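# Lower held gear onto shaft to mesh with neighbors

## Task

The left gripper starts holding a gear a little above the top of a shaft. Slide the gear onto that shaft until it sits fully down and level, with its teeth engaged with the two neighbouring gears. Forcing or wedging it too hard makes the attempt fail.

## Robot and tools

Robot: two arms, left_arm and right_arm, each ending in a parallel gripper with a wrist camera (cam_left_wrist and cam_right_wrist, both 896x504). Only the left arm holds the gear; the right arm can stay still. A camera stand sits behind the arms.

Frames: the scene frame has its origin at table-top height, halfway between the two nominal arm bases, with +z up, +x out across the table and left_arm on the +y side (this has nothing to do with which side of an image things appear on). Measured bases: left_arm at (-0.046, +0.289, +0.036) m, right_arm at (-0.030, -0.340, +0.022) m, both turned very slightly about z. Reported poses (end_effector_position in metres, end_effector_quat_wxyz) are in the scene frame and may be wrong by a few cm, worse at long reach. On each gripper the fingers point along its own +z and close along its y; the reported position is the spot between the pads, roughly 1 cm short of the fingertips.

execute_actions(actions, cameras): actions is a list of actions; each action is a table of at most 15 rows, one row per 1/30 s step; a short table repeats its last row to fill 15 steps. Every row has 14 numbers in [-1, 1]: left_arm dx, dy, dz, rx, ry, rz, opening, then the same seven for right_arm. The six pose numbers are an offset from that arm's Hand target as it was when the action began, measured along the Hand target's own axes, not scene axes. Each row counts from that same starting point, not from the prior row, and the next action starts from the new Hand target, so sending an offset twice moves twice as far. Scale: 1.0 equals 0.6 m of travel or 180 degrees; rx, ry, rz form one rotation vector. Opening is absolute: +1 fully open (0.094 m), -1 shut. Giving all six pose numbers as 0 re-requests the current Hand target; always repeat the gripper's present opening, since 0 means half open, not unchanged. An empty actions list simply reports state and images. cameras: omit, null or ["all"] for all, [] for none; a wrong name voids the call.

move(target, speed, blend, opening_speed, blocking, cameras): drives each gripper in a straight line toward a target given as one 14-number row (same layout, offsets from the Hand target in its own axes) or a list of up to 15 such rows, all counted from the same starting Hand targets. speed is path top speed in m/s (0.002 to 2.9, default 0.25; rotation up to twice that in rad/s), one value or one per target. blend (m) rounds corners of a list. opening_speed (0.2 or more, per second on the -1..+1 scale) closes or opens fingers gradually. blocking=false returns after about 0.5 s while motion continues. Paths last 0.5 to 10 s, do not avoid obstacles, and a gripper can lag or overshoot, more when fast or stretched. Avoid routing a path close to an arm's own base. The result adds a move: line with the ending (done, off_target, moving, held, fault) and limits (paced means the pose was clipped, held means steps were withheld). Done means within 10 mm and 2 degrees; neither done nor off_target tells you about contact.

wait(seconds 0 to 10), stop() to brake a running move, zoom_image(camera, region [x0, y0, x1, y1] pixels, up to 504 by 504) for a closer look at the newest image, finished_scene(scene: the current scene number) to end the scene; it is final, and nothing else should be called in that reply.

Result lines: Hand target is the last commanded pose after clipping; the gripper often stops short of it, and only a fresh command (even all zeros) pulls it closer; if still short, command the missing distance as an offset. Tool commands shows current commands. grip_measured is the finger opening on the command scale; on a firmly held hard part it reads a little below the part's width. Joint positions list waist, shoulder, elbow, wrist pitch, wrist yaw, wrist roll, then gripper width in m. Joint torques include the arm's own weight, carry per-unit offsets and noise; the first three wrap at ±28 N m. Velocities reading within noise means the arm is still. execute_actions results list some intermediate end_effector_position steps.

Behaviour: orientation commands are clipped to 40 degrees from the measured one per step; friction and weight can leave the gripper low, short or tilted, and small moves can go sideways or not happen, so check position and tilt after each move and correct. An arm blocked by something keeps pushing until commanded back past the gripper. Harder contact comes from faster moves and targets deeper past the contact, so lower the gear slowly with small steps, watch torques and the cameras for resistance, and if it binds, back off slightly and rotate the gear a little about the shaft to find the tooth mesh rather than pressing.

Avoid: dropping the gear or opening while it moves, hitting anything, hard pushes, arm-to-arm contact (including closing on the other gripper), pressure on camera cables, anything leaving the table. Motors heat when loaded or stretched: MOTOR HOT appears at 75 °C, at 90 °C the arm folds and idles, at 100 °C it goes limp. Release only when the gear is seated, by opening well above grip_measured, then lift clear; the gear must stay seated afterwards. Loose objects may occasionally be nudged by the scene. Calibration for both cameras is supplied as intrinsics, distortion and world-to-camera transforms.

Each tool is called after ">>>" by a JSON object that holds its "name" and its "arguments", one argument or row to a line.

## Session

>>> {"name": "move", "arguments": {
  "target": [0,0,0,0,0,0,-1,0.46,0.44,-0.175,-0.5,0,0,1],
  "speed": 0.3
}}

>>> {"name": "zoom_image", "arguments": {
  "camera": "cam_right_wrist",
  "region": [320, 150, 540, 310]
}}

>>> {"name": "zoom_image", "arguments": {
  "camera": "cam_left_wrist",
  "region": [250, 150, 650, 450]
}}

Scene clock: 3.70 s.
left_arm: end_effector_position=(+0.2330, +0.1337, +0.1579) grip_measured=-0.640 end_effector_quat_wxyz=(+0.008, +0.861, +0.508, +0.008) | right_arm: end_effector_position=(+0.2560, -0.0864, +0.1506) grip_measured=+1.000 end_effector_quat_wxyz=(+0.506, -0.490, +0.517, +0.486)
Joint positions: left_arm=[-0.502 1.731 1.476 -1.294 -0.006 1.563 0.017] | right_arm=[0.305 1.905 0.539 1.317 -1.245 -0.04 0.094]
Joint velocities: within noise
Joint torques (N m): left_arm=[-0.31 -8.24 7.39 0.35 0.08 0.16] | right_arm=[0.66 -5.82 5.12 1.96 -0.25 0.07]
Heat: left arm: 32 °C; right arm: 38 °C.
Hand target: left_arm +0.2350, +0.1323, +0.1633; +0.016, +0.861, +0.508, +0.012 | right_arm +0.2566, -0.0832, +0.1542; +0.512, -0.499, +0.501, +0.488
Off the commanded pose: left_arm 0.006 m, 1 deg | right_arm 0.005 m, 2 deg.
move: done
camera_calibration:
cam_right_wrist: T_world_to_cam=[[0.999173, -0.0403225, -0.00520109, -0.256883], [-0.021773, -0.42266, -0.906027, 0.14587], [0.034335, 0.905391, -0.423189, 0.224033], [0, 0, 0, 1]] pos_world=[0.252155, -0.151542, 0.225635]

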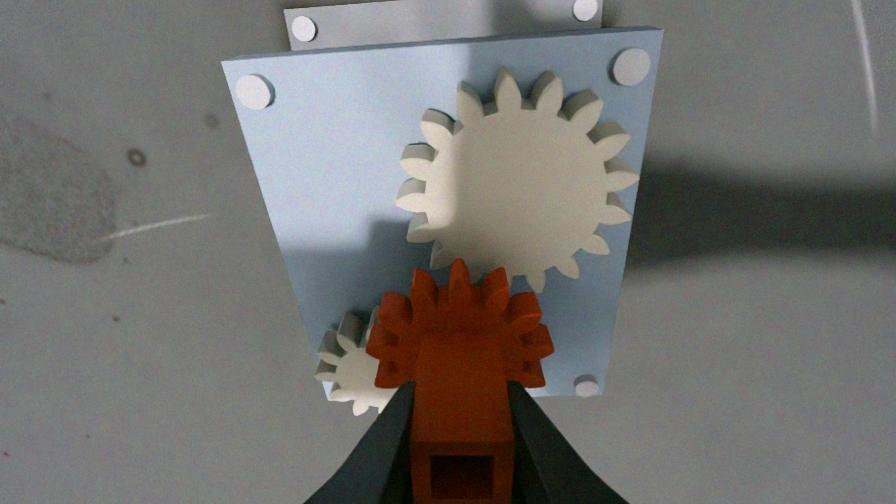

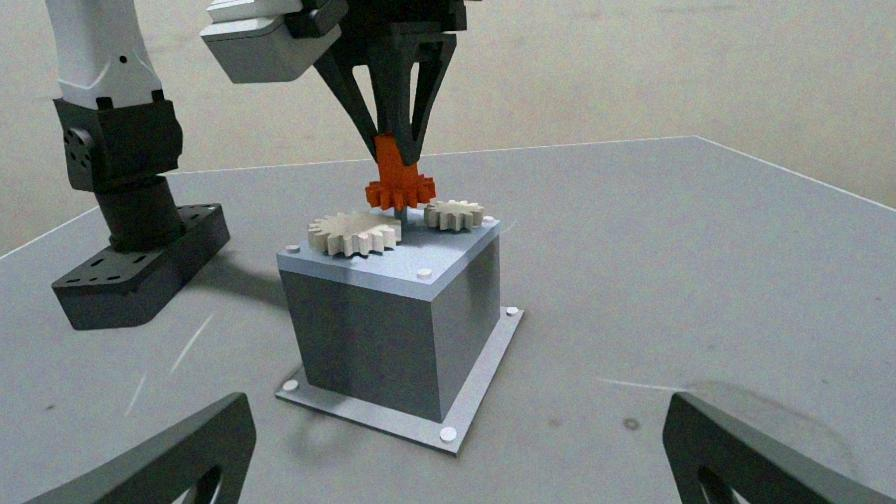

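Scaled by 2.291 from the camera's 896x504 image, which has a finer 1280x720 frame.

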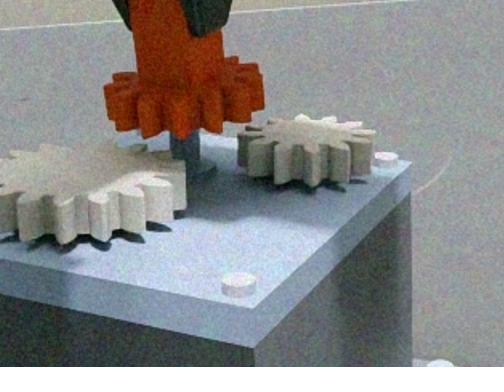

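Scaled by 1.260 from the camera's 896x504 image, which has a finer 1280x720 frame.

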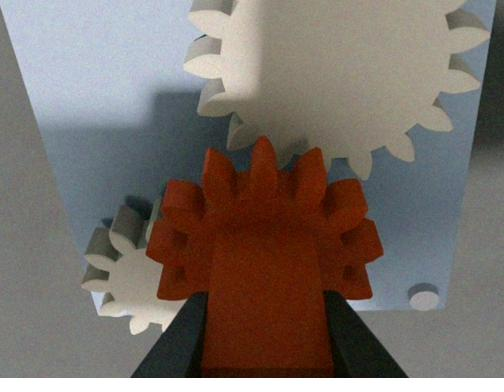

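>>> {"name": "zoom_image", "arguments": {
  "camera": "cam_right_wrist",
  "region": [355, 130, 445, 230]
}}

>>> {"name": "move", "arguments": {
  "target": [0,0,0,0,0,0,-1,0,0.288,0.107,0.25,0,0,1],
  "speed": 0.3,
  "cameras": ["cam_right_wrist"]
}}

>>> {"name": "zoom_image", "arguments": {
  "camera": "cam_right_wrist",
  "region": [340, 130, 560, 290]
}}

Scaled by 5.040 from the camera's 896x504 image, which has a finer 1280x720 frame.

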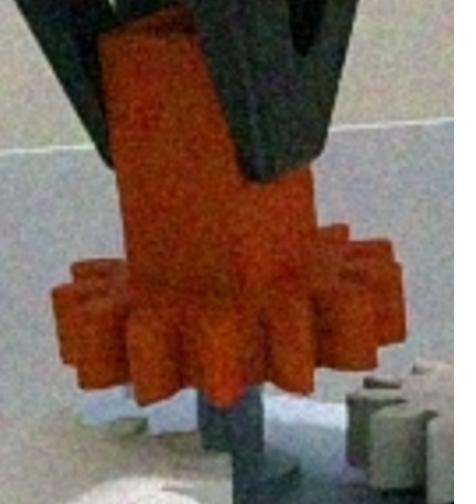

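Scene clock: 14.37 s.
left_arm: end_effector_position=(+0.2330, +0.1337, +0.1579) grip_measured=-0.640 end_effector_quat_wxyz=(+0.008, +0.861, +0.508, +0.008) | right_arm: end_effector_position=(+0.0849, -0.0186, +0.1266) grip_measured=+1.000 end_effector_quat_wxyz=(+0.640, -0.309, +0.667, +0.225)
Joint positions: left_arm=[-0.502 1.731 1.476 -1.294 -0.006 1.563 0.017] | right_arm=[1.644 1.756 0.178 1.459 0.842 -0.007 0.094]
Joint velocities: within noise
Joint torques (N m): left_arm=[-0.35 -8.21 7.35 0.34 0.1 0.16] | right_arm=[0.65 -3.7 3.96 3.21 0.21 -0.15]
Heat: left arm: 33 °C; right arm: 38 °C.
Hand target: left_arm +0.2350, +0.1323, +0.1633; +0.016, +0.861, +0.508, +0.012 | right_arm +0.0856, -0.0144, +0.1506; +0.664, -0.265, +0.650, +0.259
Off the commanded pose: left_arm 0.006 m, 1 deg | right_arm 0.024 m, 7 deg.
joint sent to its limit (right arm) — joint 4 (wrist pitch), upper limit. The joint targets still meet the commanded pose.
move: off_target (right_arm)
camera_calibration:
cam_right_wrist: T_world_to_cam=[[0.704707, -0.702887, 0.0966302, -0.0836533], [-0.27981, -0.400487, -0.872534, 0.167104], [0.651992, 0.587843, -0.478901, 0.10701], [0, 0, 0, 1]] pos_world=[0.0359384, -0.0547813, 0.205134]
Images, in order (width x height): cam_right_wrist 896x504.

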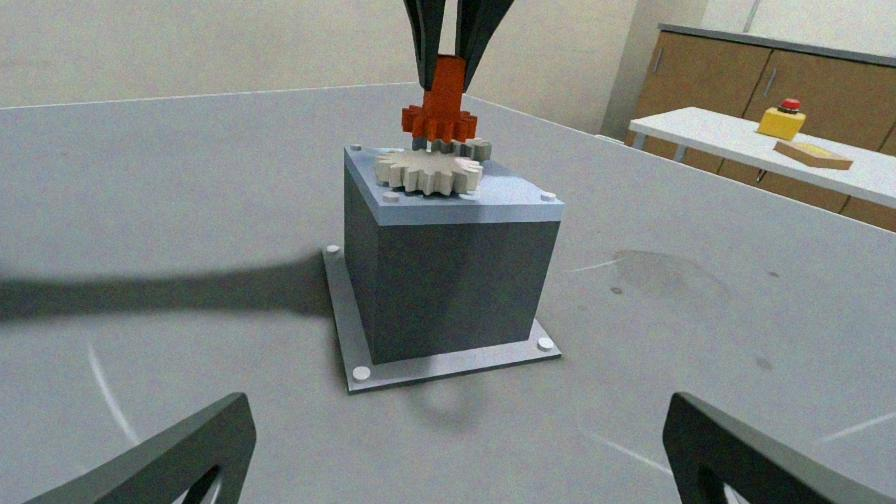

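Scaled by 2.291 from the camera's 896x504 image, which has a finer 1280x720 frame.

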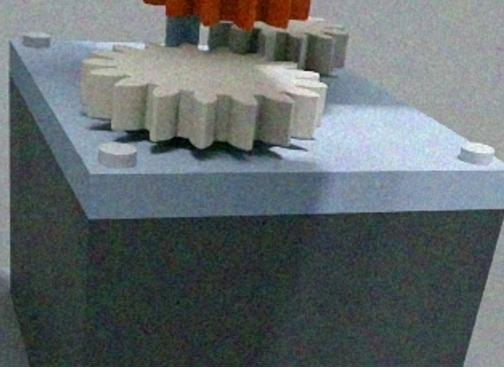

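>>> {"name": "zoom_image", "arguments": {
  "camera": "cam_right_wrist",
  "region": [380, 80, 500, 170]
}}

Scaled by 4.200 from the camera's 896x504 image, which has a finer 1280x720 frame.

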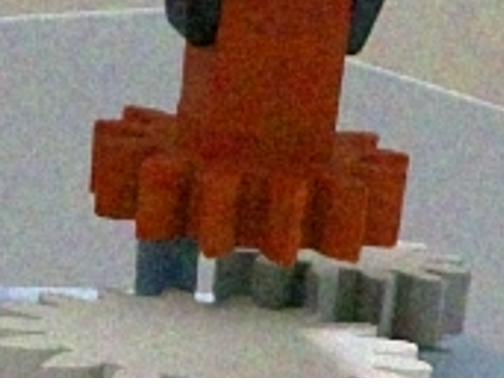

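>>> {"name": "move", "arguments": {
  "target": [0.0232,-0.0145,-0.0072,0,0,0,-1,0,0,0,0,0,0,1],
  "speed": 0.06,
  "cameras": ["cam_right_wrist"]
}}

>>> {"name": "zoom_image", "arguments": {
  "camera": "cam_right_wrist",
  "region": [360, 70, 490, 190]
}}

>>> {"name": "move", "arguments": {
  "target": [0,0,0,0,0,0,-1,-0.01,-0.28,0.119,-0.25,0,0,1],
  "speed": 0.3,
  "cameras": ["cam_right_wrist"]
}}

>>> {"name": "zoom_image", "arguments": {
  "camera": "cam_right_wrist",
  "region": [340, 110, 470, 230]
}}

Scene clock: 75.90 s.
left_arm: end_effector_position=(+0.2378, +0.1459, +0.1615) grip_measured=-0.640 end_effector_quat_wxyz=(+0.012, +0.859, +0.511, +0.011) | right_arm: end_effector_position=(+0.0850, -0.0187, +0.1266) grip_measured=+1.000 end_effector_quat_wxyz=(+0.640, -0.309, +0.667, +0.224)
Joint positions: left_arm=[-0.461 1.714 1.47 -1.294 -0.006 1.597 0.017] | right_arm=[1.644 1.756 0.178 1.459 0.842 -0.007 0.094]
Joint velocities: within noise
Joint torques (N m): left_arm=[0.1 -9.51 5.86 0.26 0.09 0.27] | right_arm=[0.64 -3.88 3.95 3.19 0.2 -0.12]
Heat: left arm: 36 °C; right arm: 38 °C.
Hand target: left_arm +0.2340, +0.1487, +0.1673; +0.016, +0.861, +0.508, +0.012 | right_arm +0.0856, -0.0144, +0.1506; +0.664, -0.265, +0.650, +0.259
Off the commanded pose: left_arm 0.008 m, 1 deg | right_arm 0.024 m, 7 deg.
joint sent to its limit (right arm) — joint 4 (wrist pitch), upper limit. The joint targets still meet the commanded pose.
move: off_target (right_arm)
camera_calibration:
cam_right_wrist: T_world_to_cam=[[0.704172, -0.703358, 0.097105, -0.0837572], [-0.279746, -0.400531, -0.872535, 0.167099], [0.652598, 0.587249, -0.478805, 0.106936], [0, 0, 0, 1]] pos_world=[0.0359388, -0.0547808, 0.205134]
Images, in order (width x height): cam_right_wrist 896x504.

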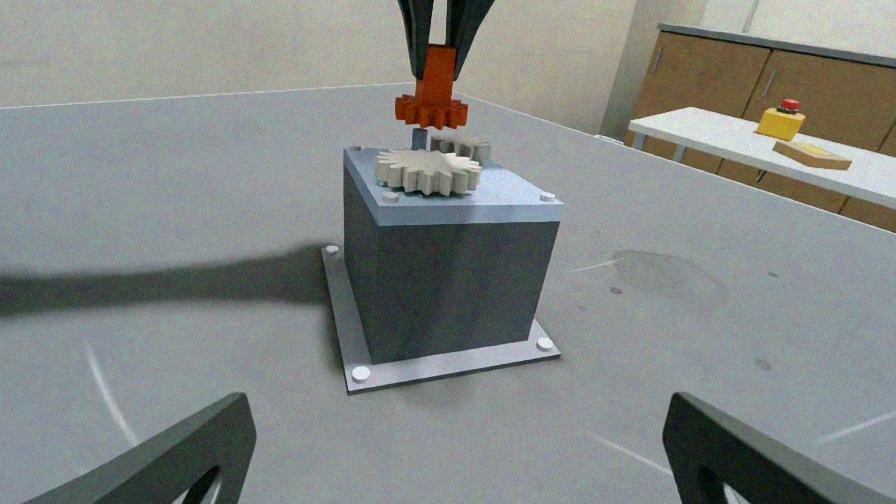

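Scaled by 3.877 from the camera's 896x504 image, which has a finer 1280x720 frame.

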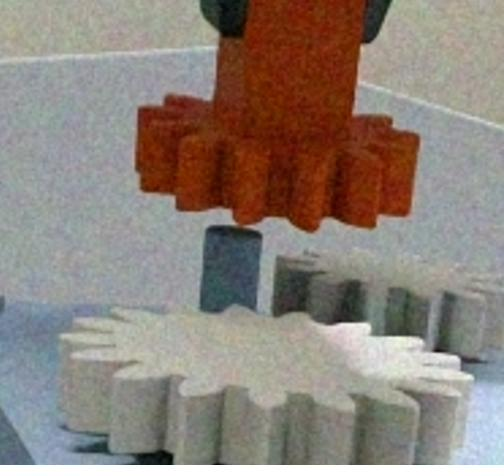

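Scene clock: 78.17 s.
left_arm: end_effector_position=(+0.2378, +0.1459, +0.1615) grip_measured=-0.640 end_effector_quat_wxyz=(+0.012, +0.859, +0.511, +0.011) | right_arm: end_effector_position=(+0.2512, -0.0888, +0.1615) grip_measured=+1.000 end_effector_quat_wxyz=(+0.517, -0.495, +0.504, +0.483)
Joint positions: left_arm=[-0.461 1.714 1.47 -1.294 -0.006 1.598 0.017] | right_arm=[0.301 1.873 0.521 1.355 -1.253 -0.023 0.094]
Joint velocities: within noise
Joint torques (N m): left_arm=[0.14 -9.52 5.87 0.24 0.07 0.28] | right_arm=[0.2 -5.68 5.2 1.56 -0.23 0]
Heat: left arm: 36 °C; right arm: 38 °C.
Hand target: left_arm +0.2340, +0.1487, +0.1673; +0.016, +0.861, +0.508, +0.012 | right_arm +0.2529, -0.0872, +0.1602; +0.512, -0.499, +0.501, +0.488
Off the commanded pose: left_arm 0.008 m, 1 deg | right_arm 0.003 m, 1 deg.
move: done
camera_calibration:
cam_right_wrist: T_world_to_cam=[[0.998973, -0.036435, 0.0269212, -0.256979], [0.00968446, -0.408768, -0.912587, 0.149072], [0.0442547, 0.911911, -0.407995, 0.226583], [0, 0, 0, 1]] pos_world=[0.245244, -0.15505, 0.235404]
Images, in order (width x height): cam_right_wrist 896x504.

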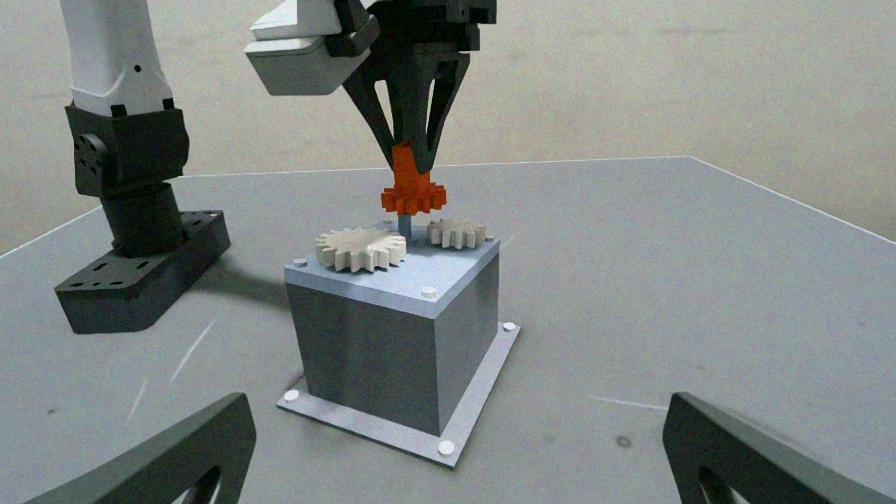

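Scaled by 3.877 from the camera's 896x504 image, which has a finer 1280x720 frame.

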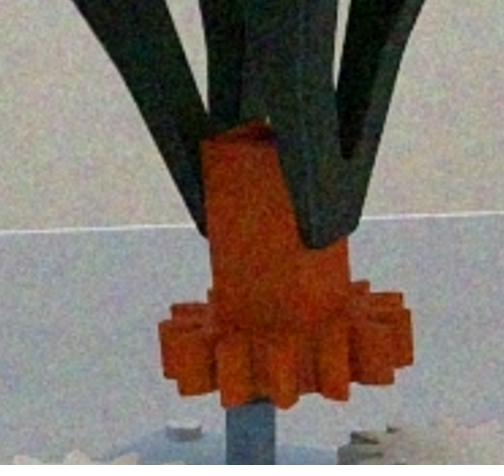

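>>> {"name": "zoom_image", "arguments": {
  "camera": "cam_right_wrist",
  "region": [280, 200, 510, 320]
}}

>>> {"name": "zoom_image", "arguments": {
  "camera": "cam_right_wrist",
  "region": [370, 140, 460, 250]
}}

Scaled by 2.191 from the camera's 896x504 image, which has a finer 1280x720 frame.

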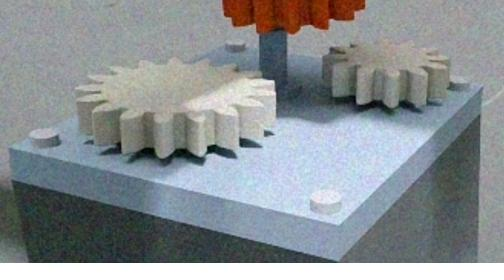

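Scaled by 4.582 from the camera's 896x504 image, which has a finer 1280x720 frame.

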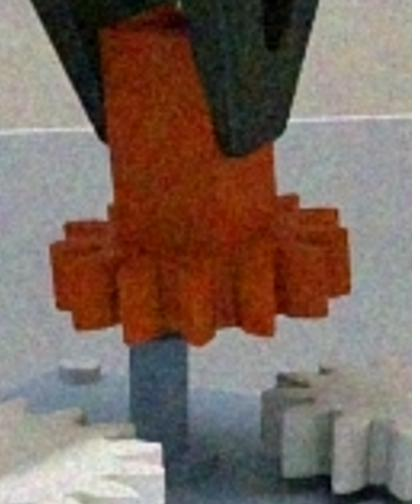

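>>> {"name": "move", "arguments": {
  "target": [0.0007,-0.009,-0.0003,0.0024,-0.0286,-0.0011,-1,0,0,0,0,0,0,1],
  "speed": 0.06,
  "cameras": ["cam_right_wrist"]
}}

>>> {"name": "zoom_image", "arguments": {
  "camera": "cam_right_wrist",
  "region": [360, 130, 460, 250]
}}

>>> {"name": "move", "arguments": {
  "target": [0,0,0,0,0,0,-1,0,0.288,0.107,0.25,0,0,1],
  "speed": 0.3,
  "cameras": ["cam_right_wrist"]
}}

>>> {"name": "zoom_image", "arguments": {
  "camera": "cam_right_wrist",
  "region": [370, 40, 490, 170]
}}

Scene clock: 214.63 s.
left_arm: end_effector_position=(+0.2348, +0.1503, +0.1607) grip_measured=-0.640 end_effector_quat_wxyz=(+0.029, +0.859, +0.511, -0.024) | right_arm: end_effector_position=(+0.2511, -0.0888, +0.1613) grip_measured=+1.000 end_effector_quat_wxyz=(+0.517, -0.495, +0.504, +0.483)
Joint positions: left_arm=[-0.409 1.709 1.459 -1.303 0.073 1.648 0.017] | right_arm=[0.301 1.873 0.521 1.354 -1.254 -0.023 0.094]
Joint velocities: within noise
Joint torques (N m): left_arm=[0.18 -9.58 5.85 0.21 0.27 0.28] | right_arm=[0.24 -5.65 5.09 1.57 -0.25 0.01]
Heat: left arm: 38 °C; right arm: 38 °C.
Hand target: left_arm +0.2294, +0.1518, +0.1672; +0.036, +0.860, +0.508, -0.028 | right_arm +0.2529, -0.0872, +0.1601; +0.512, -0.498, +0.501, +0.488
Off the commanded pose: left_arm 0.009 m, 1 deg | right_arm 0.003 m, 1 deg.
move: done
camera_calibration:
cam_right_wrist: T_world_to_cam=[[0.999028, -0.0357127, 0.0258421, -0.256621], [0.00897762, -0.409111, -0.912441, 0.148976], [0.043158, 0.911786, -0.408392, 0.226845], [0, 0, 0, 1]] pos_world=[0.245244, -0.155051, 0.235205]
Images, in order (width x height): cam_right_wrist 896x504.

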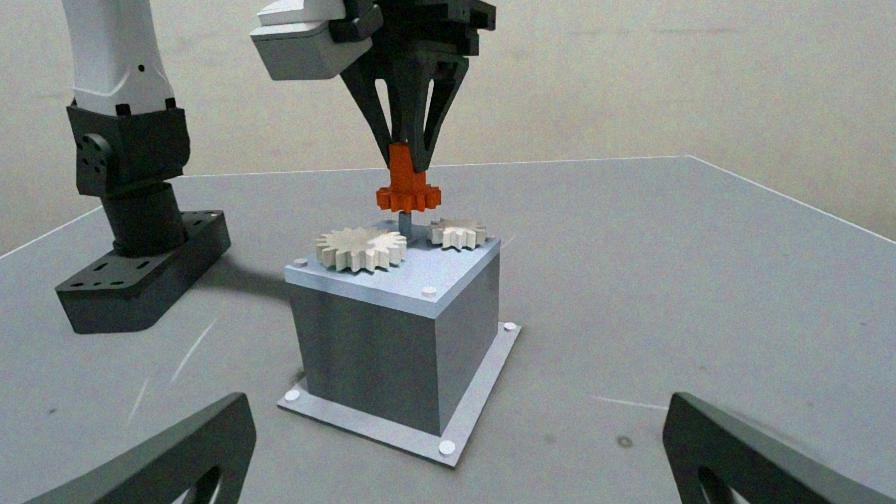

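Scaled by 4.200 from the camera's 896x504 image, which has a finer 1280x720 frame.

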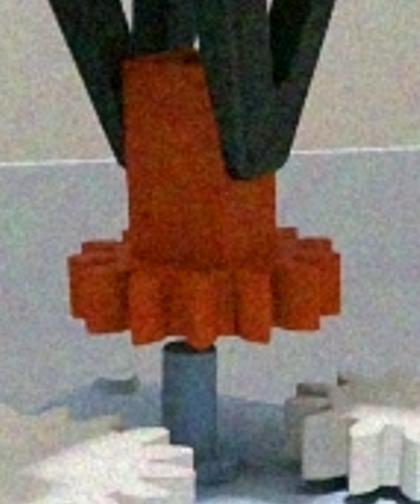

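Scene clock: 217.03 s.
left_arm: end_effector_position=(+0.2347, +0.1503, +0.1607) grip_measured=-0.640 end_effector_quat_wxyz=(+0.029, +0.859, +0.511, -0.025) | right_arm: end_effector_position=(+0.0813, -0.0225, +0.1343) grip_measured=+1.000 end_effector_quat_wxyz=(+0.643, -0.306, +0.664, +0.228)
Joint positions: left_arm=[-0.409 1.709 1.459 -1.303 0.074 1.648 0.017] | right_arm=[1.663 1.7 0.166 1.426 0.861 -0.01 0.094]
Joint velocities: within noise
Joint torques (N m): left_arm=[0.2 -9.55 5.86 0.19 0.28 0.28] | right_arm=[0.68 -3.55 4.18 3.1 0.22 -0.14]
Heat: left arm: 38 °C; right arm: 38 °C.
Hand target: left_arm +0.2295, +0.1518, +0.1672; +0.036, +0.860, +0.508, -0.028 | right_arm +0.0819, -0.0185, +0.1566; +0.664, -0.265, +0.650, +0.259
Off the commanded pose: left_arm 0.008 m, 1 deg | right_arm 0.023 m, 7 deg.
move: off_target (right_arm)
camera_calibration:
cam_right_wrist: T_world_to_cam=[[0.704902, -0.70336, 0.091646, -0.0838116], [-0.276633, -0.391585, -0.877574, 0.171952], [0.653137, 0.593251, -0.470601, 0.114232], [0, 0, 0, 1]] pos_world=[0.0320371, -0.0593843, 0.21234]
Images, in order (width x height): cam_right_wrist 896x504.

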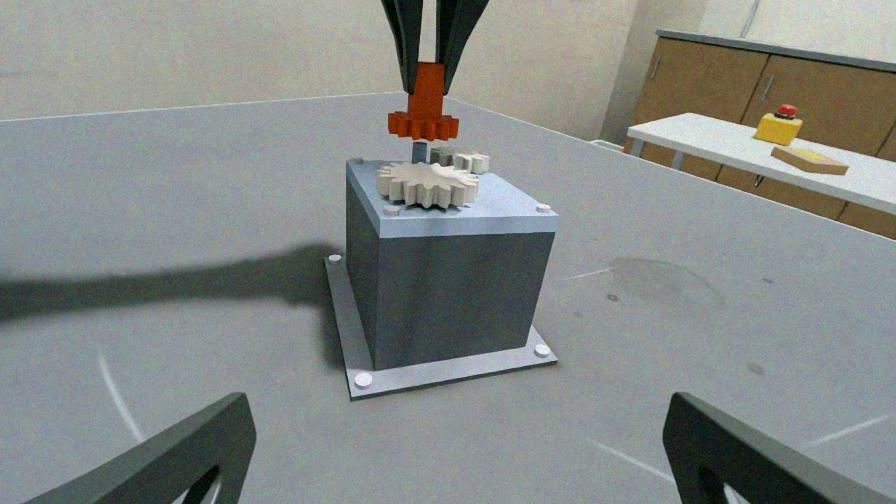

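Scaled by 3.877 from the camera's 896x504 image, which has a finer 1280x720 frame.

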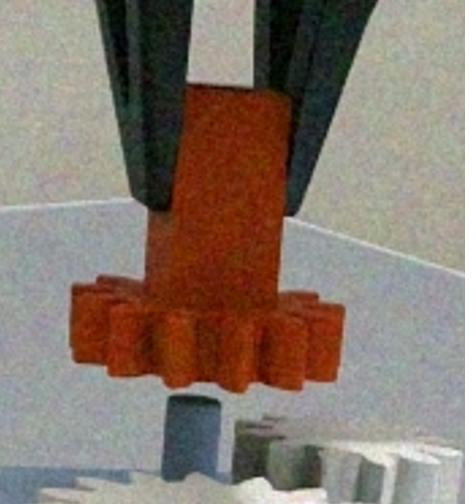

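>>> {"name": "move", "arguments": {
  "target": [
    [-0.0012,-0.0022,0,0,0,0,-1,-0.01,-0.28,0.119,-0.25,0,0,1],
    [-0.0024,-0.0044,0.0001,0,0,0,-1,-0.09,-0.1867,0.2463,-0.2459,0.1316,-0.0545,1]
  ],
  "speed": 0.25,
  "blend": [0.03,0]
}}

>>> {"name": "zoom_image", "arguments": {
  "camera": "cam_right_wrist",
  "region": [340, 150, 540, 290]
}}

Scene clock: 254.03 s.
left_arm: end_effector_position=(+0.2317, +0.1515, +0.1609) grip_measured=-0.640 end_effector_quat_wxyz=(+0.028, +0.859, +0.511, -0.025) | right_arm: end_effector_position=(+0.2609, -0.0027, +0.2089) grip_measured=+1.000 end_effector_quat_wxyz=(-0.383, +0.586, -0.607, -0.376)
Joint positions: left_arm=[-0.409 1.698 1.448 -1.303 0.074 1.648 0.017] | right_arm=[0.586 1.642 1.127 -0.185 -0.855 -0.558 0.094]
Joint velocities: within noise
Joint torques (N m): left_arm=[-0.12 -9.42 5.82 0.21 0.26 0.22] | right_arm=[0.83 -7.38 8.75 1.56 -0.23 -0.18]
Heat: left arm: 38 °C; right arm: 42 °C.
Hand target: left_arm +0.2265, +0.1517, +0.1673; +0.036, +0.860, +0.508, -0.028 | right_arm +0.2651, +0.0019, +0.2144; -0.391, +0.592, -0.600, -0.368
Off the commanded pose: left_arm 0.008 m, 1 deg | right_arm 0.008 m, 2 deg.
move: done
camera_calibration:
cam_left_wrist: T_world_to_cam=[[-0.864118, 0.502397, -0.0299592, 0.132862], [0.457715, 0.809228, 0.368303, -0.251193], [0.209278, 0.304544, -0.929223, 0.141673], [0, 0, 0, 1]] pos_world=[0.200135, 0.0933774, 0.228142]
cam_right_wrist: T_world_to_cam=[[0.999658, -0.0242922, -0.00971174, -0.257284], [-0.0247229, -0.75577, -0.65437, 0.181512], [0.00855627, 0.654387, -0.756112, 0.248408], [0, 0, 0, 1]] pos_world=[0.259558, -0.031624, 0.304102]

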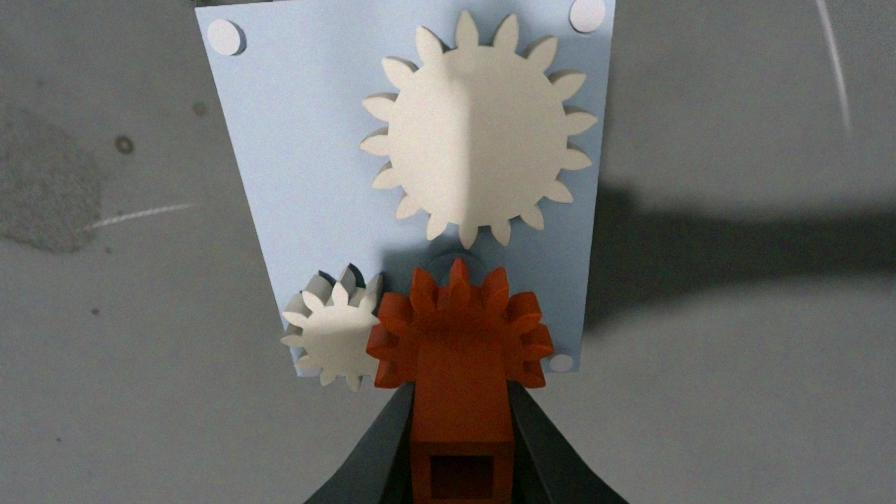

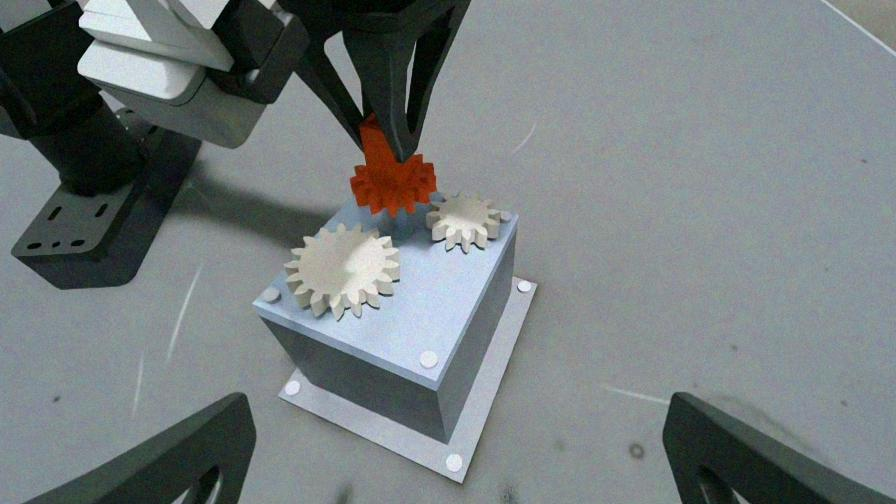

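Scaled by 2.520 from the camera's 896x504 image, which has a finer 1280x720 frame.

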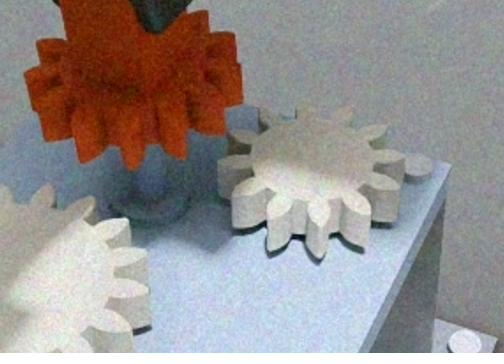

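>>> {"name": "zoom_image", "arguments": {
  "camera": "cam_right_wrist",
  "region": [275, 215, 415, 325]
}}

>>> {"name": "zoom_image", "arguments": {
  "camera": "cam_right_wrist",
  "region": [415, 180, 515, 260]
}}

>>> {"name": "zoom_image", "arguments": {
  "camera": "cam_right_wrist",
  "region": [340, 145, 450, 245]
}}

>>> {"name": "zoom_image", "arguments": {
  "camera": "cam_left_wrist",
  "region": [330, 0, 630, 260]
}}

>>> {"name": "zoom_image", "arguments": {
  "camera": "cam_left_wrist",
  "region": [260, 210, 560, 410]
}}

Scaled by 3.600 from the camera's 896x504 image, which has a finer 1280x720 frame.

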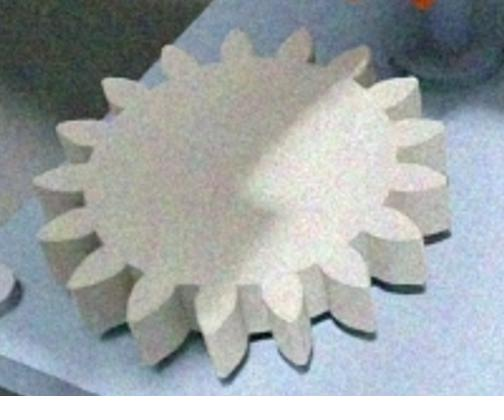

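Scaled by 5.040 from the camera's 896x504 image, which has a finer 1280x720 frame.

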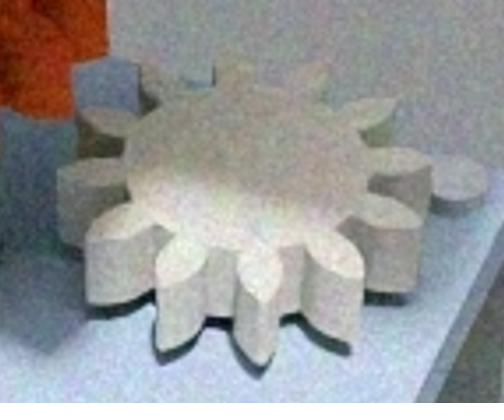

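Scaled by 4.582 from the camera's 896x504 image, which has a finer 1280x720 frame.

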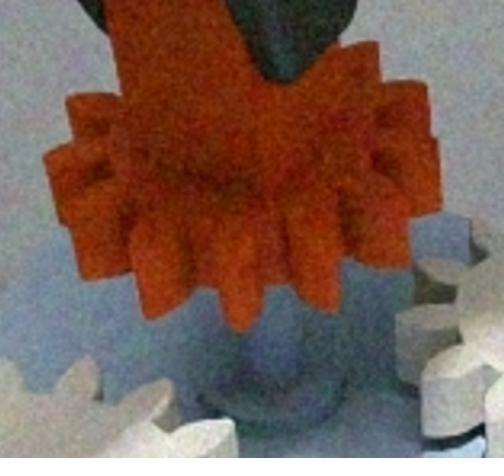

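Scaled by 1.680 from the camera's 896x504 image, which has a finer 1280x720 frame.

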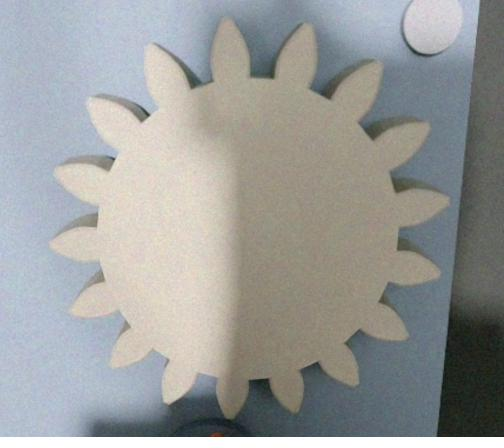

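Scaled by 1.680 from the camera's 896x504 image, which has a finer 1280x720 frame.

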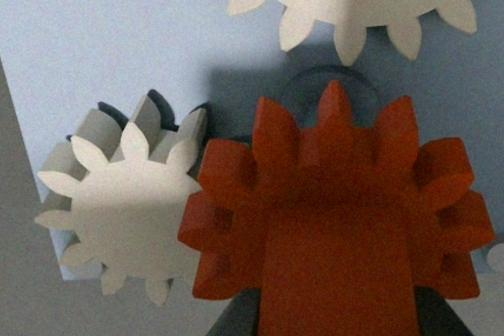

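>>> {"name": "zoom_image", "arguments": {
  "camera": "cam_left_wrist",
  "region": [400, 230, 520, 300]
}}

Scaled by 4.200 from the camera's 896x504 image, which has a finer 1280x720 frame.

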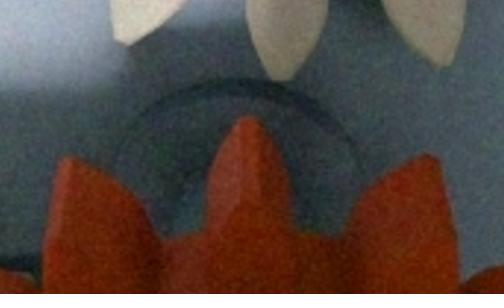

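>>> {"name": "move", "arguments": {
  "target": [
    [0,0,0.0272,0,0,-0.0261,-1,0.0693,0.012,-0.0538,0,-0.0695,0,1],
    [0,0,0.0272,0,0,-0.0261,-1,0.1385,0.024,-0.1076,0,-0.139,0,1]
  ],
  "speed": 0.15,
  "blend": [0.03,0],
  "cameras": ["cam_right_wrist"]
}}

>>> {"name": "zoom_image", "arguments": {
  "camera": "cam_right_wrist",
  "region": [360, 130, 460, 250]
}}

>>> {"name": "move", "arguments": {
  "target": [0,0,0,0,0,0,-1,0,0.288,0.107,0.25,0,0,1],
  "speed": 0.3,
  "cameras": ["cam_right_wrist"]
}}

>>> {"name": "zoom_image", "arguments": {
  "camera": "cam_right_wrist",
  "region": [370, 40, 490, 170]
}}

Scene clock: 485.27 s.
left_arm: end_effector_position=(+0.2256, +0.1539, +0.1546) grip_measured=-0.640 end_effector_quat_wxyz=(+0.026, +0.840, +0.542, -0.029) | right_arm: end_effector_position=(+0.2510, -0.0903, +0.1689) grip_measured=+1.000 end_effector_quat_wxyz=(+0.512, -0.498, +0.505, +0.485)
Joint positions: left_arm=[-0.409 1.679 1.401 -1.282 0.076 1.576 0.017] | right_arm=[0.295 1.828 0.531 1.281 -1.268 -0.036 0.094]
Joint velocities: within noise
Joint torques (N m): left_arm=[-0.5 -7.3 4.59 0.65 0.25 0.1] | right_arm=[-0.01 -5.6 3.23 1.95 -0.21 0.07]
Heat: left arm: 39 °C; right arm: 44 °C.
Hand target: left_arm +0.2263, +0.1503, +0.1510; +0.035, +0.838, +0.543, -0.030 | right_arm +0.2492, -0.0913, +0.1659; +0.512, -0.498, +0.501, +0.488
Off the commanded pose: left_arm 0.005 m, 1 deg | right_arm 0.004 m, 1 deg.
move: done
camera_calibration:
cam_right_wrist: T_world_to_cam=[[0.999379, -0.0275364, 0.0219868, -0.25554], [0.00862705, -0.413771, -0.91034, 0.154667], [0.0341649, 0.909965, -0.413276, 0.234204], [0, 0, 0, 1]] pos_world=[0.246045, -0.156157, 0.243209]
Images, in order (width x height): cam_right_wrist 896x504.

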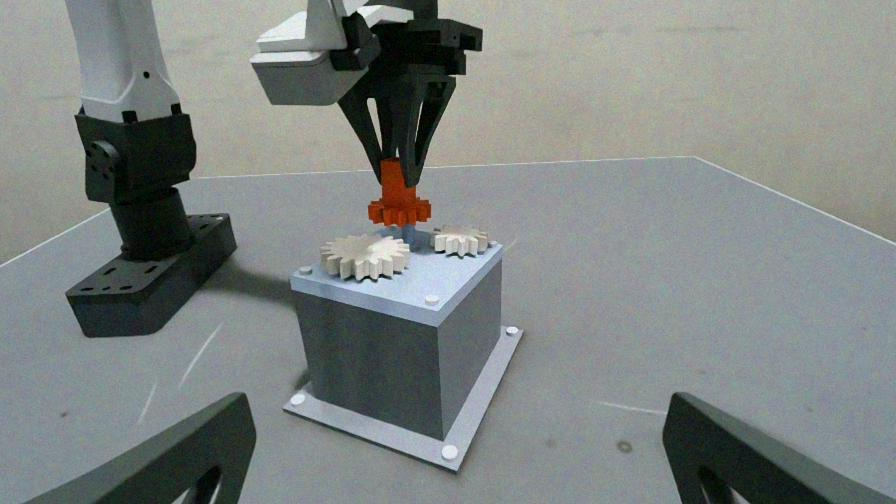

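Scaled by 4.200 from the camera's 896x504 image, which has a finer 1280x720 frame.

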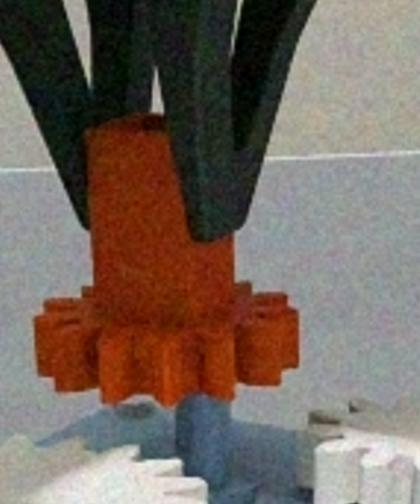

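Scene clock: 487.67 s.
left_arm: end_effector_position=(+0.2256, +0.1539, +0.1546) grip_measured=-0.640 end_effector_quat_wxyz=(+0.026, +0.840, +0.542, -0.029) | right_arm: end_effector_position=(+0.0776, -0.0252, +0.1496) grip_measured=+1.000 end_effector_quat_wxyz=(+0.651, -0.290, +0.657, +0.245)
Joint positions: left_arm=[-0.409 1.679 1.401 -1.282 0.076 1.576 0.017] | right_arm=[1.684 1.65 0.156 1.443 0.881 -0.017 0.094]
Joint velocities: within noise
Joint torques (N m): left_arm=[-0.59 -7.31 4.59 0.68 0.25 0.12] | right_arm=[0.59 -3.21 4.44 2.55 0.15 -0.14]
Heat: left arm: 39 °C; right arm: 44 °C.
Hand target: left_arm +0.2263, +0.1503, +0.1510; +0.035, +0.838, +0.543, -0.030 | right_arm +0.0783, -0.0224, +0.1624; +0.664, -0.264, +0.650, +0.259
Off the commanded pose: left_arm 0.005 m, 1 deg | right_arm 0.013 m, 4 deg.
move: off_target (right_arm)
camera_calibration:
cam_right_wrist: T_world_to_cam=[[0.704758, -0.707183, 0.0566483, -0.079416], [-0.274381, -0.345332, -0.897475, 0.187218], [0.654241, 0.616959, -0.437413, 0.121059], [0, 0, 0, 1]] pos_world=[0.0281364, -0.0661977, 0.225475]
Images, in order (width x height): cam_right_wrist 896x504.

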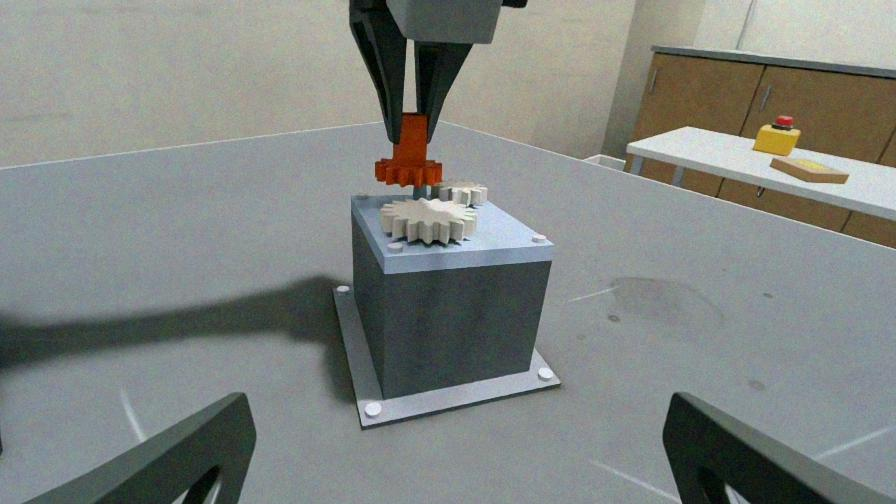

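Scaled by 3.877 from the camera's 896x504 image, which has a finer 1280x720 frame.

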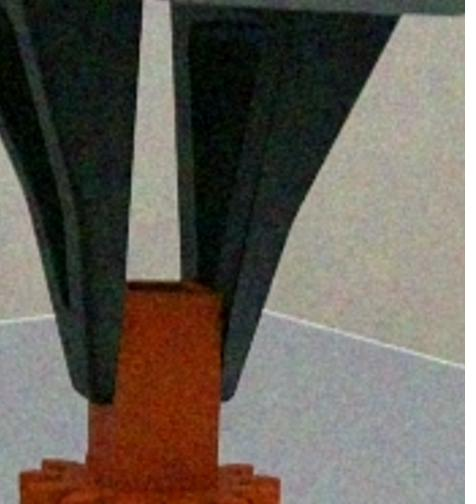

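>>> {"name": "zoom_image", "arguments": {
  "camera": "cam_right_wrist",
  "region": [360, 105, 460, 225]
}}

Scaled by 4.200 from the camera's 896x504 image, which has a finer 1280x720 frame.

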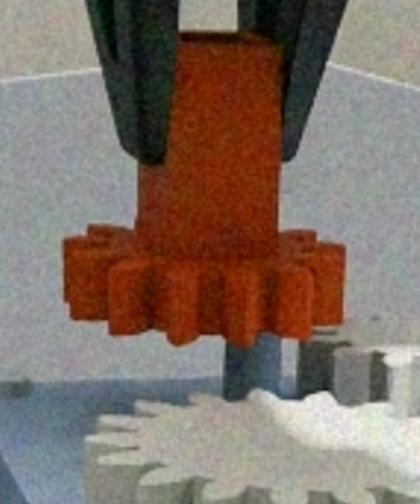

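>>> {"name": "move", "arguments": {
  "target": [
    [-0.0005,0.0124,-0.008,0,0,0,-1,0,0,0,0,0,0,1],
    [-0.0005,0.0124,0.0004,0,0,0,-1,0,0,0,0,0,0,1]
  ],
  "speed": 0.06,
  "cameras": ["cam_right_wrist"]
}}

>>> {"name": "zoom_image", "arguments": {
  "camera": "cam_right_wrist",
  "region": [360, 105, 460, 225]
}}

>>> {"name": "move", "arguments": {
  "target": [0,0,0,0,0,0,-1,-0.01,-0.28,0.119,-0.25,0,0,1],
  "speed": 0.3,
  "cameras": ["cam_right_wrist"]
}}

>>> {"name": "zoom_image", "arguments": {
  "camera": "cam_right_wrist",
  "region": [360, 140, 460, 260]
}}

Scene clock: 526.57 s.
left_arm: end_effector_position=(+0.2259, +0.1537, +0.1548) grip_measured=-0.640 end_effector_quat_wxyz=(+0.024, +0.839, +0.542, -0.030) | right_arm: end_effector_position=(+0.0777, -0.0253, +0.1496) grip_measured=+1.000 end_effector_quat_wxyz=(+0.651, -0.290, +0.657, +0.244)
Joint positions: left_arm=[-0.409 1.683 1.407 -1.287 0.076 1.575 0.017] | right_arm=[1.684 1.65 0.156 1.443 0.882 -0.018 0.094]
Joint velocities: within noise
Joint torques (N m): left_arm=[-0.66 -5.27 6.9 0.69 0.24 0.1] | right_arm=[0.64 -3.26 4.44 2.54 0.15 -0.11]
Heat: left arm: 37 °C; right arm: 40 °C.
Hand target: left_arm +0.2329, +0.1470, +0.1510; +0.035, +0.838, +0.543, -0.030 | right_arm +0.0783, -0.0224, +0.1624; +0.664, -0.264, +0.650, +0.259
Off the commanded pose: left_arm 0.010 m, 1 deg | right_arm 0.013 m, 4 deg.
move: off_target (right_arm)
camera_calibration:
cam_right_wrist: T_world_to_cam=[[0.704221, -0.707682, 0.057088, -0.0796038], [-0.274297, -0.345355, -0.897492, 0.187183], [0.654855, 0.616373, -0.437321, 0.121043], [0, 0, 0, 1]] pos_world=[0.0281368, -0.0662972, 0.225475]
Images, in order (width x height): cam_right_wrist 896x504.

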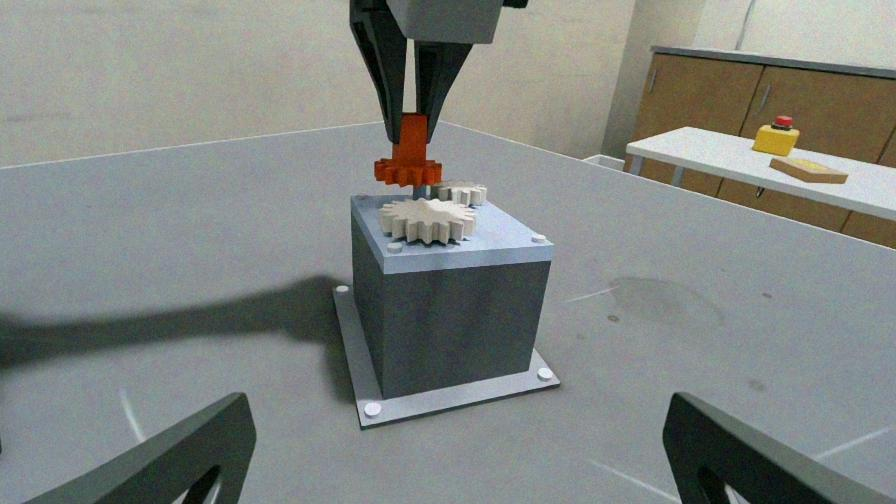

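Scaled by 4.200 from the camera's 896x504 image, which has a finer 1280x720 frame.

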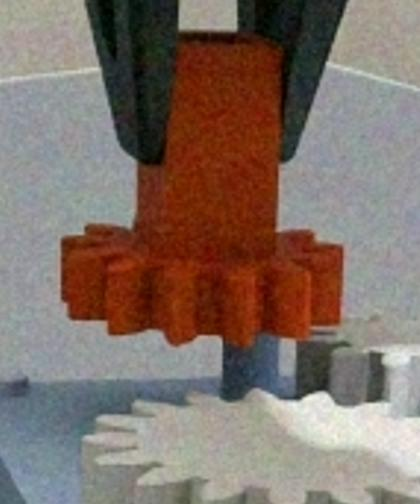

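Scene clock: 528.87 s.
left_arm: end_effector_position=(+0.2259, +0.1537, +0.1548) grip_measured=-0.640 end_effector_quat_wxyz=(+0.024, +0.839, +0.542, -0.030) | right_arm: end_effector_position=(+0.2435, -0.0968, +0.1725) grip_measured=+1.000 end_effector_quat_wxyz=(+0.517, -0.495, +0.505, +0.483)
Joint positions: left_arm=[-0.409 1.683 1.407 -1.287 0.076 1.575 0.017] | right_arm=[0.281 1.795 0.489 1.31 -1.273 -0.019 0.094]
Joint velocities: within noise
Joint torques (N m): left_arm=[-0.68 -5.31 6.83 0.68 0.25 0.09] | right_arm=[0.28 -5.29 5.49 1.56 -0.23 0]
Heat: left arm: 37 °C; right arm: 40 °C.
Hand target: left_arm +0.2329, +0.1470, +0.1510; +0.035, +0.838, +0.543, -0.030 | right_arm +0.2454, -0.0953, +0.1719; +0.512, -0.498, +0.501, +0.488
Off the commanded pose: left_arm 0.010 m, 1 deg | right_arm 0.003 m, 1 deg.
move: done
camera_calibration:
cam_right_wrist: T_world_to_cam=[[0.99903, -0.0367889, 0.0242102, -0.249379], [0.0070783, -0.408452, -0.912752, 0.156496], [0.0434679, 0.912038, -0.407796, 0.238912], [0, 0, 0, 1]] pos_world=[0.237645, -0.16315, 0.246307]
Images, in order (width x height): cam_right_wrist 896x504.

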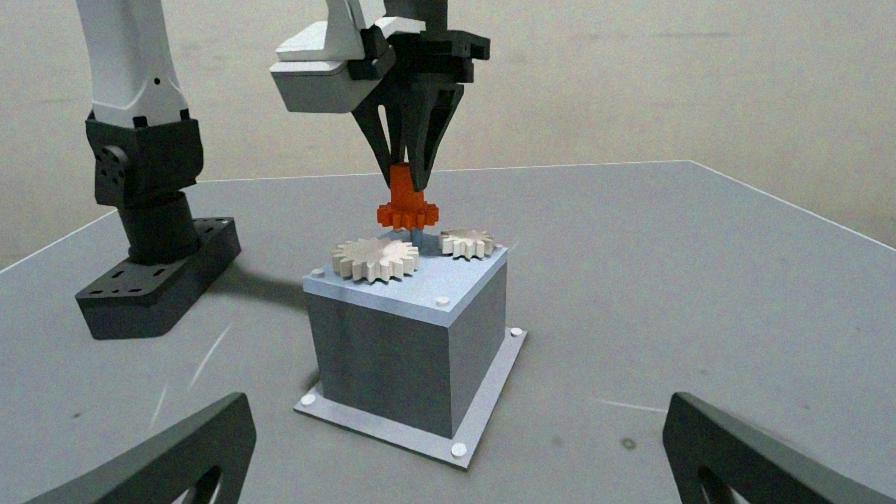

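Scaled by 4.200 from the camera's 896x504 image, which has a finer 1280x720 frame.

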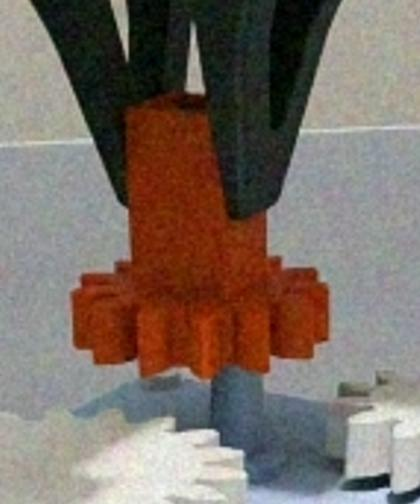

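>>> {"name": "move", "arguments": {
  "target": [-0.0005,0.0117,0.0004,0,0,0,-1,0,0,0,0,0,0,1],
  "speed": 0.06,
  "cameras": ["cam_right_wrist"]
}}

>>> {"name": "zoom_image", "arguments": {
  "camera": "cam_right_wrist",
  "region": [360, 140, 460, 260]
}}

Scene clock: 543.80 s.
left_arm: end_effector_position=(+0.2266, +0.1534, +0.1548) grip_measured=-0.640 end_effector_quat_wxyz=(+0.017, +0.839, +0.543, -0.034) | right_arm: end_effector_position=(+0.2434, -0.0968, +0.1725) grip_measured=+1.000 end_effector_quat_wxyz=(+0.516, -0.495, +0.505, +0.484)
Joint positions: left_arm=[-0.409 1.702 1.428 -1.306 0.076 1.574 0.017] | right_arm=[0.281 1.795 0.489 1.309 -1.274 -0.019 0.094]
Joint velocities: within noise
Joint torques (N m): left_arm=[-0.66 -4.92 7.58 0.81 0.26 0.11] | right_arm=[0.21 -5.31 5.37 1.53 -0.24 -0.02]
Heat: left arm: 36 °C; right arm: 39 °C.
Hand target: left_arm +0.2392, +0.1438, +0.1510; +0.035, +0.838, +0.543, -0.030 | right_arm +0.2454, -0.0953, +0.1719; +0.512, -0.498, +0.501, +0.488
Off the commanded pose: left_arm 0.016 m, 2 deg | right_arm 0.003 m, 1 deg.
move: off_target (left_arm)
camera_calibration:
cam_right_wrist: T_world_to_cam=[[0.999064, -0.0360603, 0.0238843, -0.249288], [0.00707271, -0.408568, -0.9127, 0.156465], [0.0426706, 0.912015, -0.407931, 0.239128], [0, 0, 0, 1]] pos_world=[0.237745, -0.163151, 0.246307]
Images, in order (width x height): cam_right_wrist 896x504.

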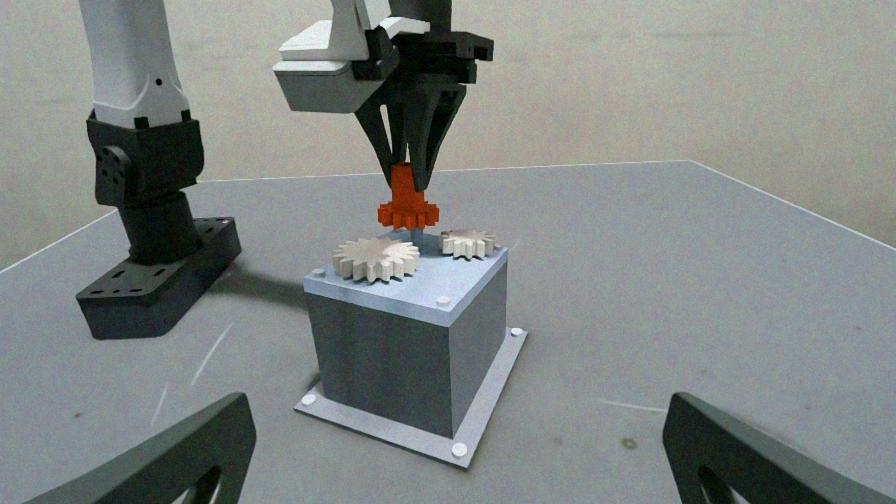

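Scaled by 4.200 from the camera's 896x504 image, which has a finer 1280x720 frame.

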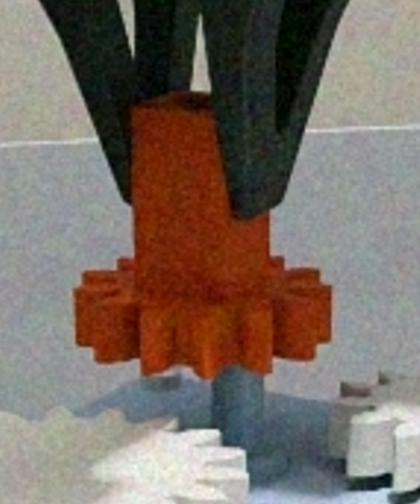

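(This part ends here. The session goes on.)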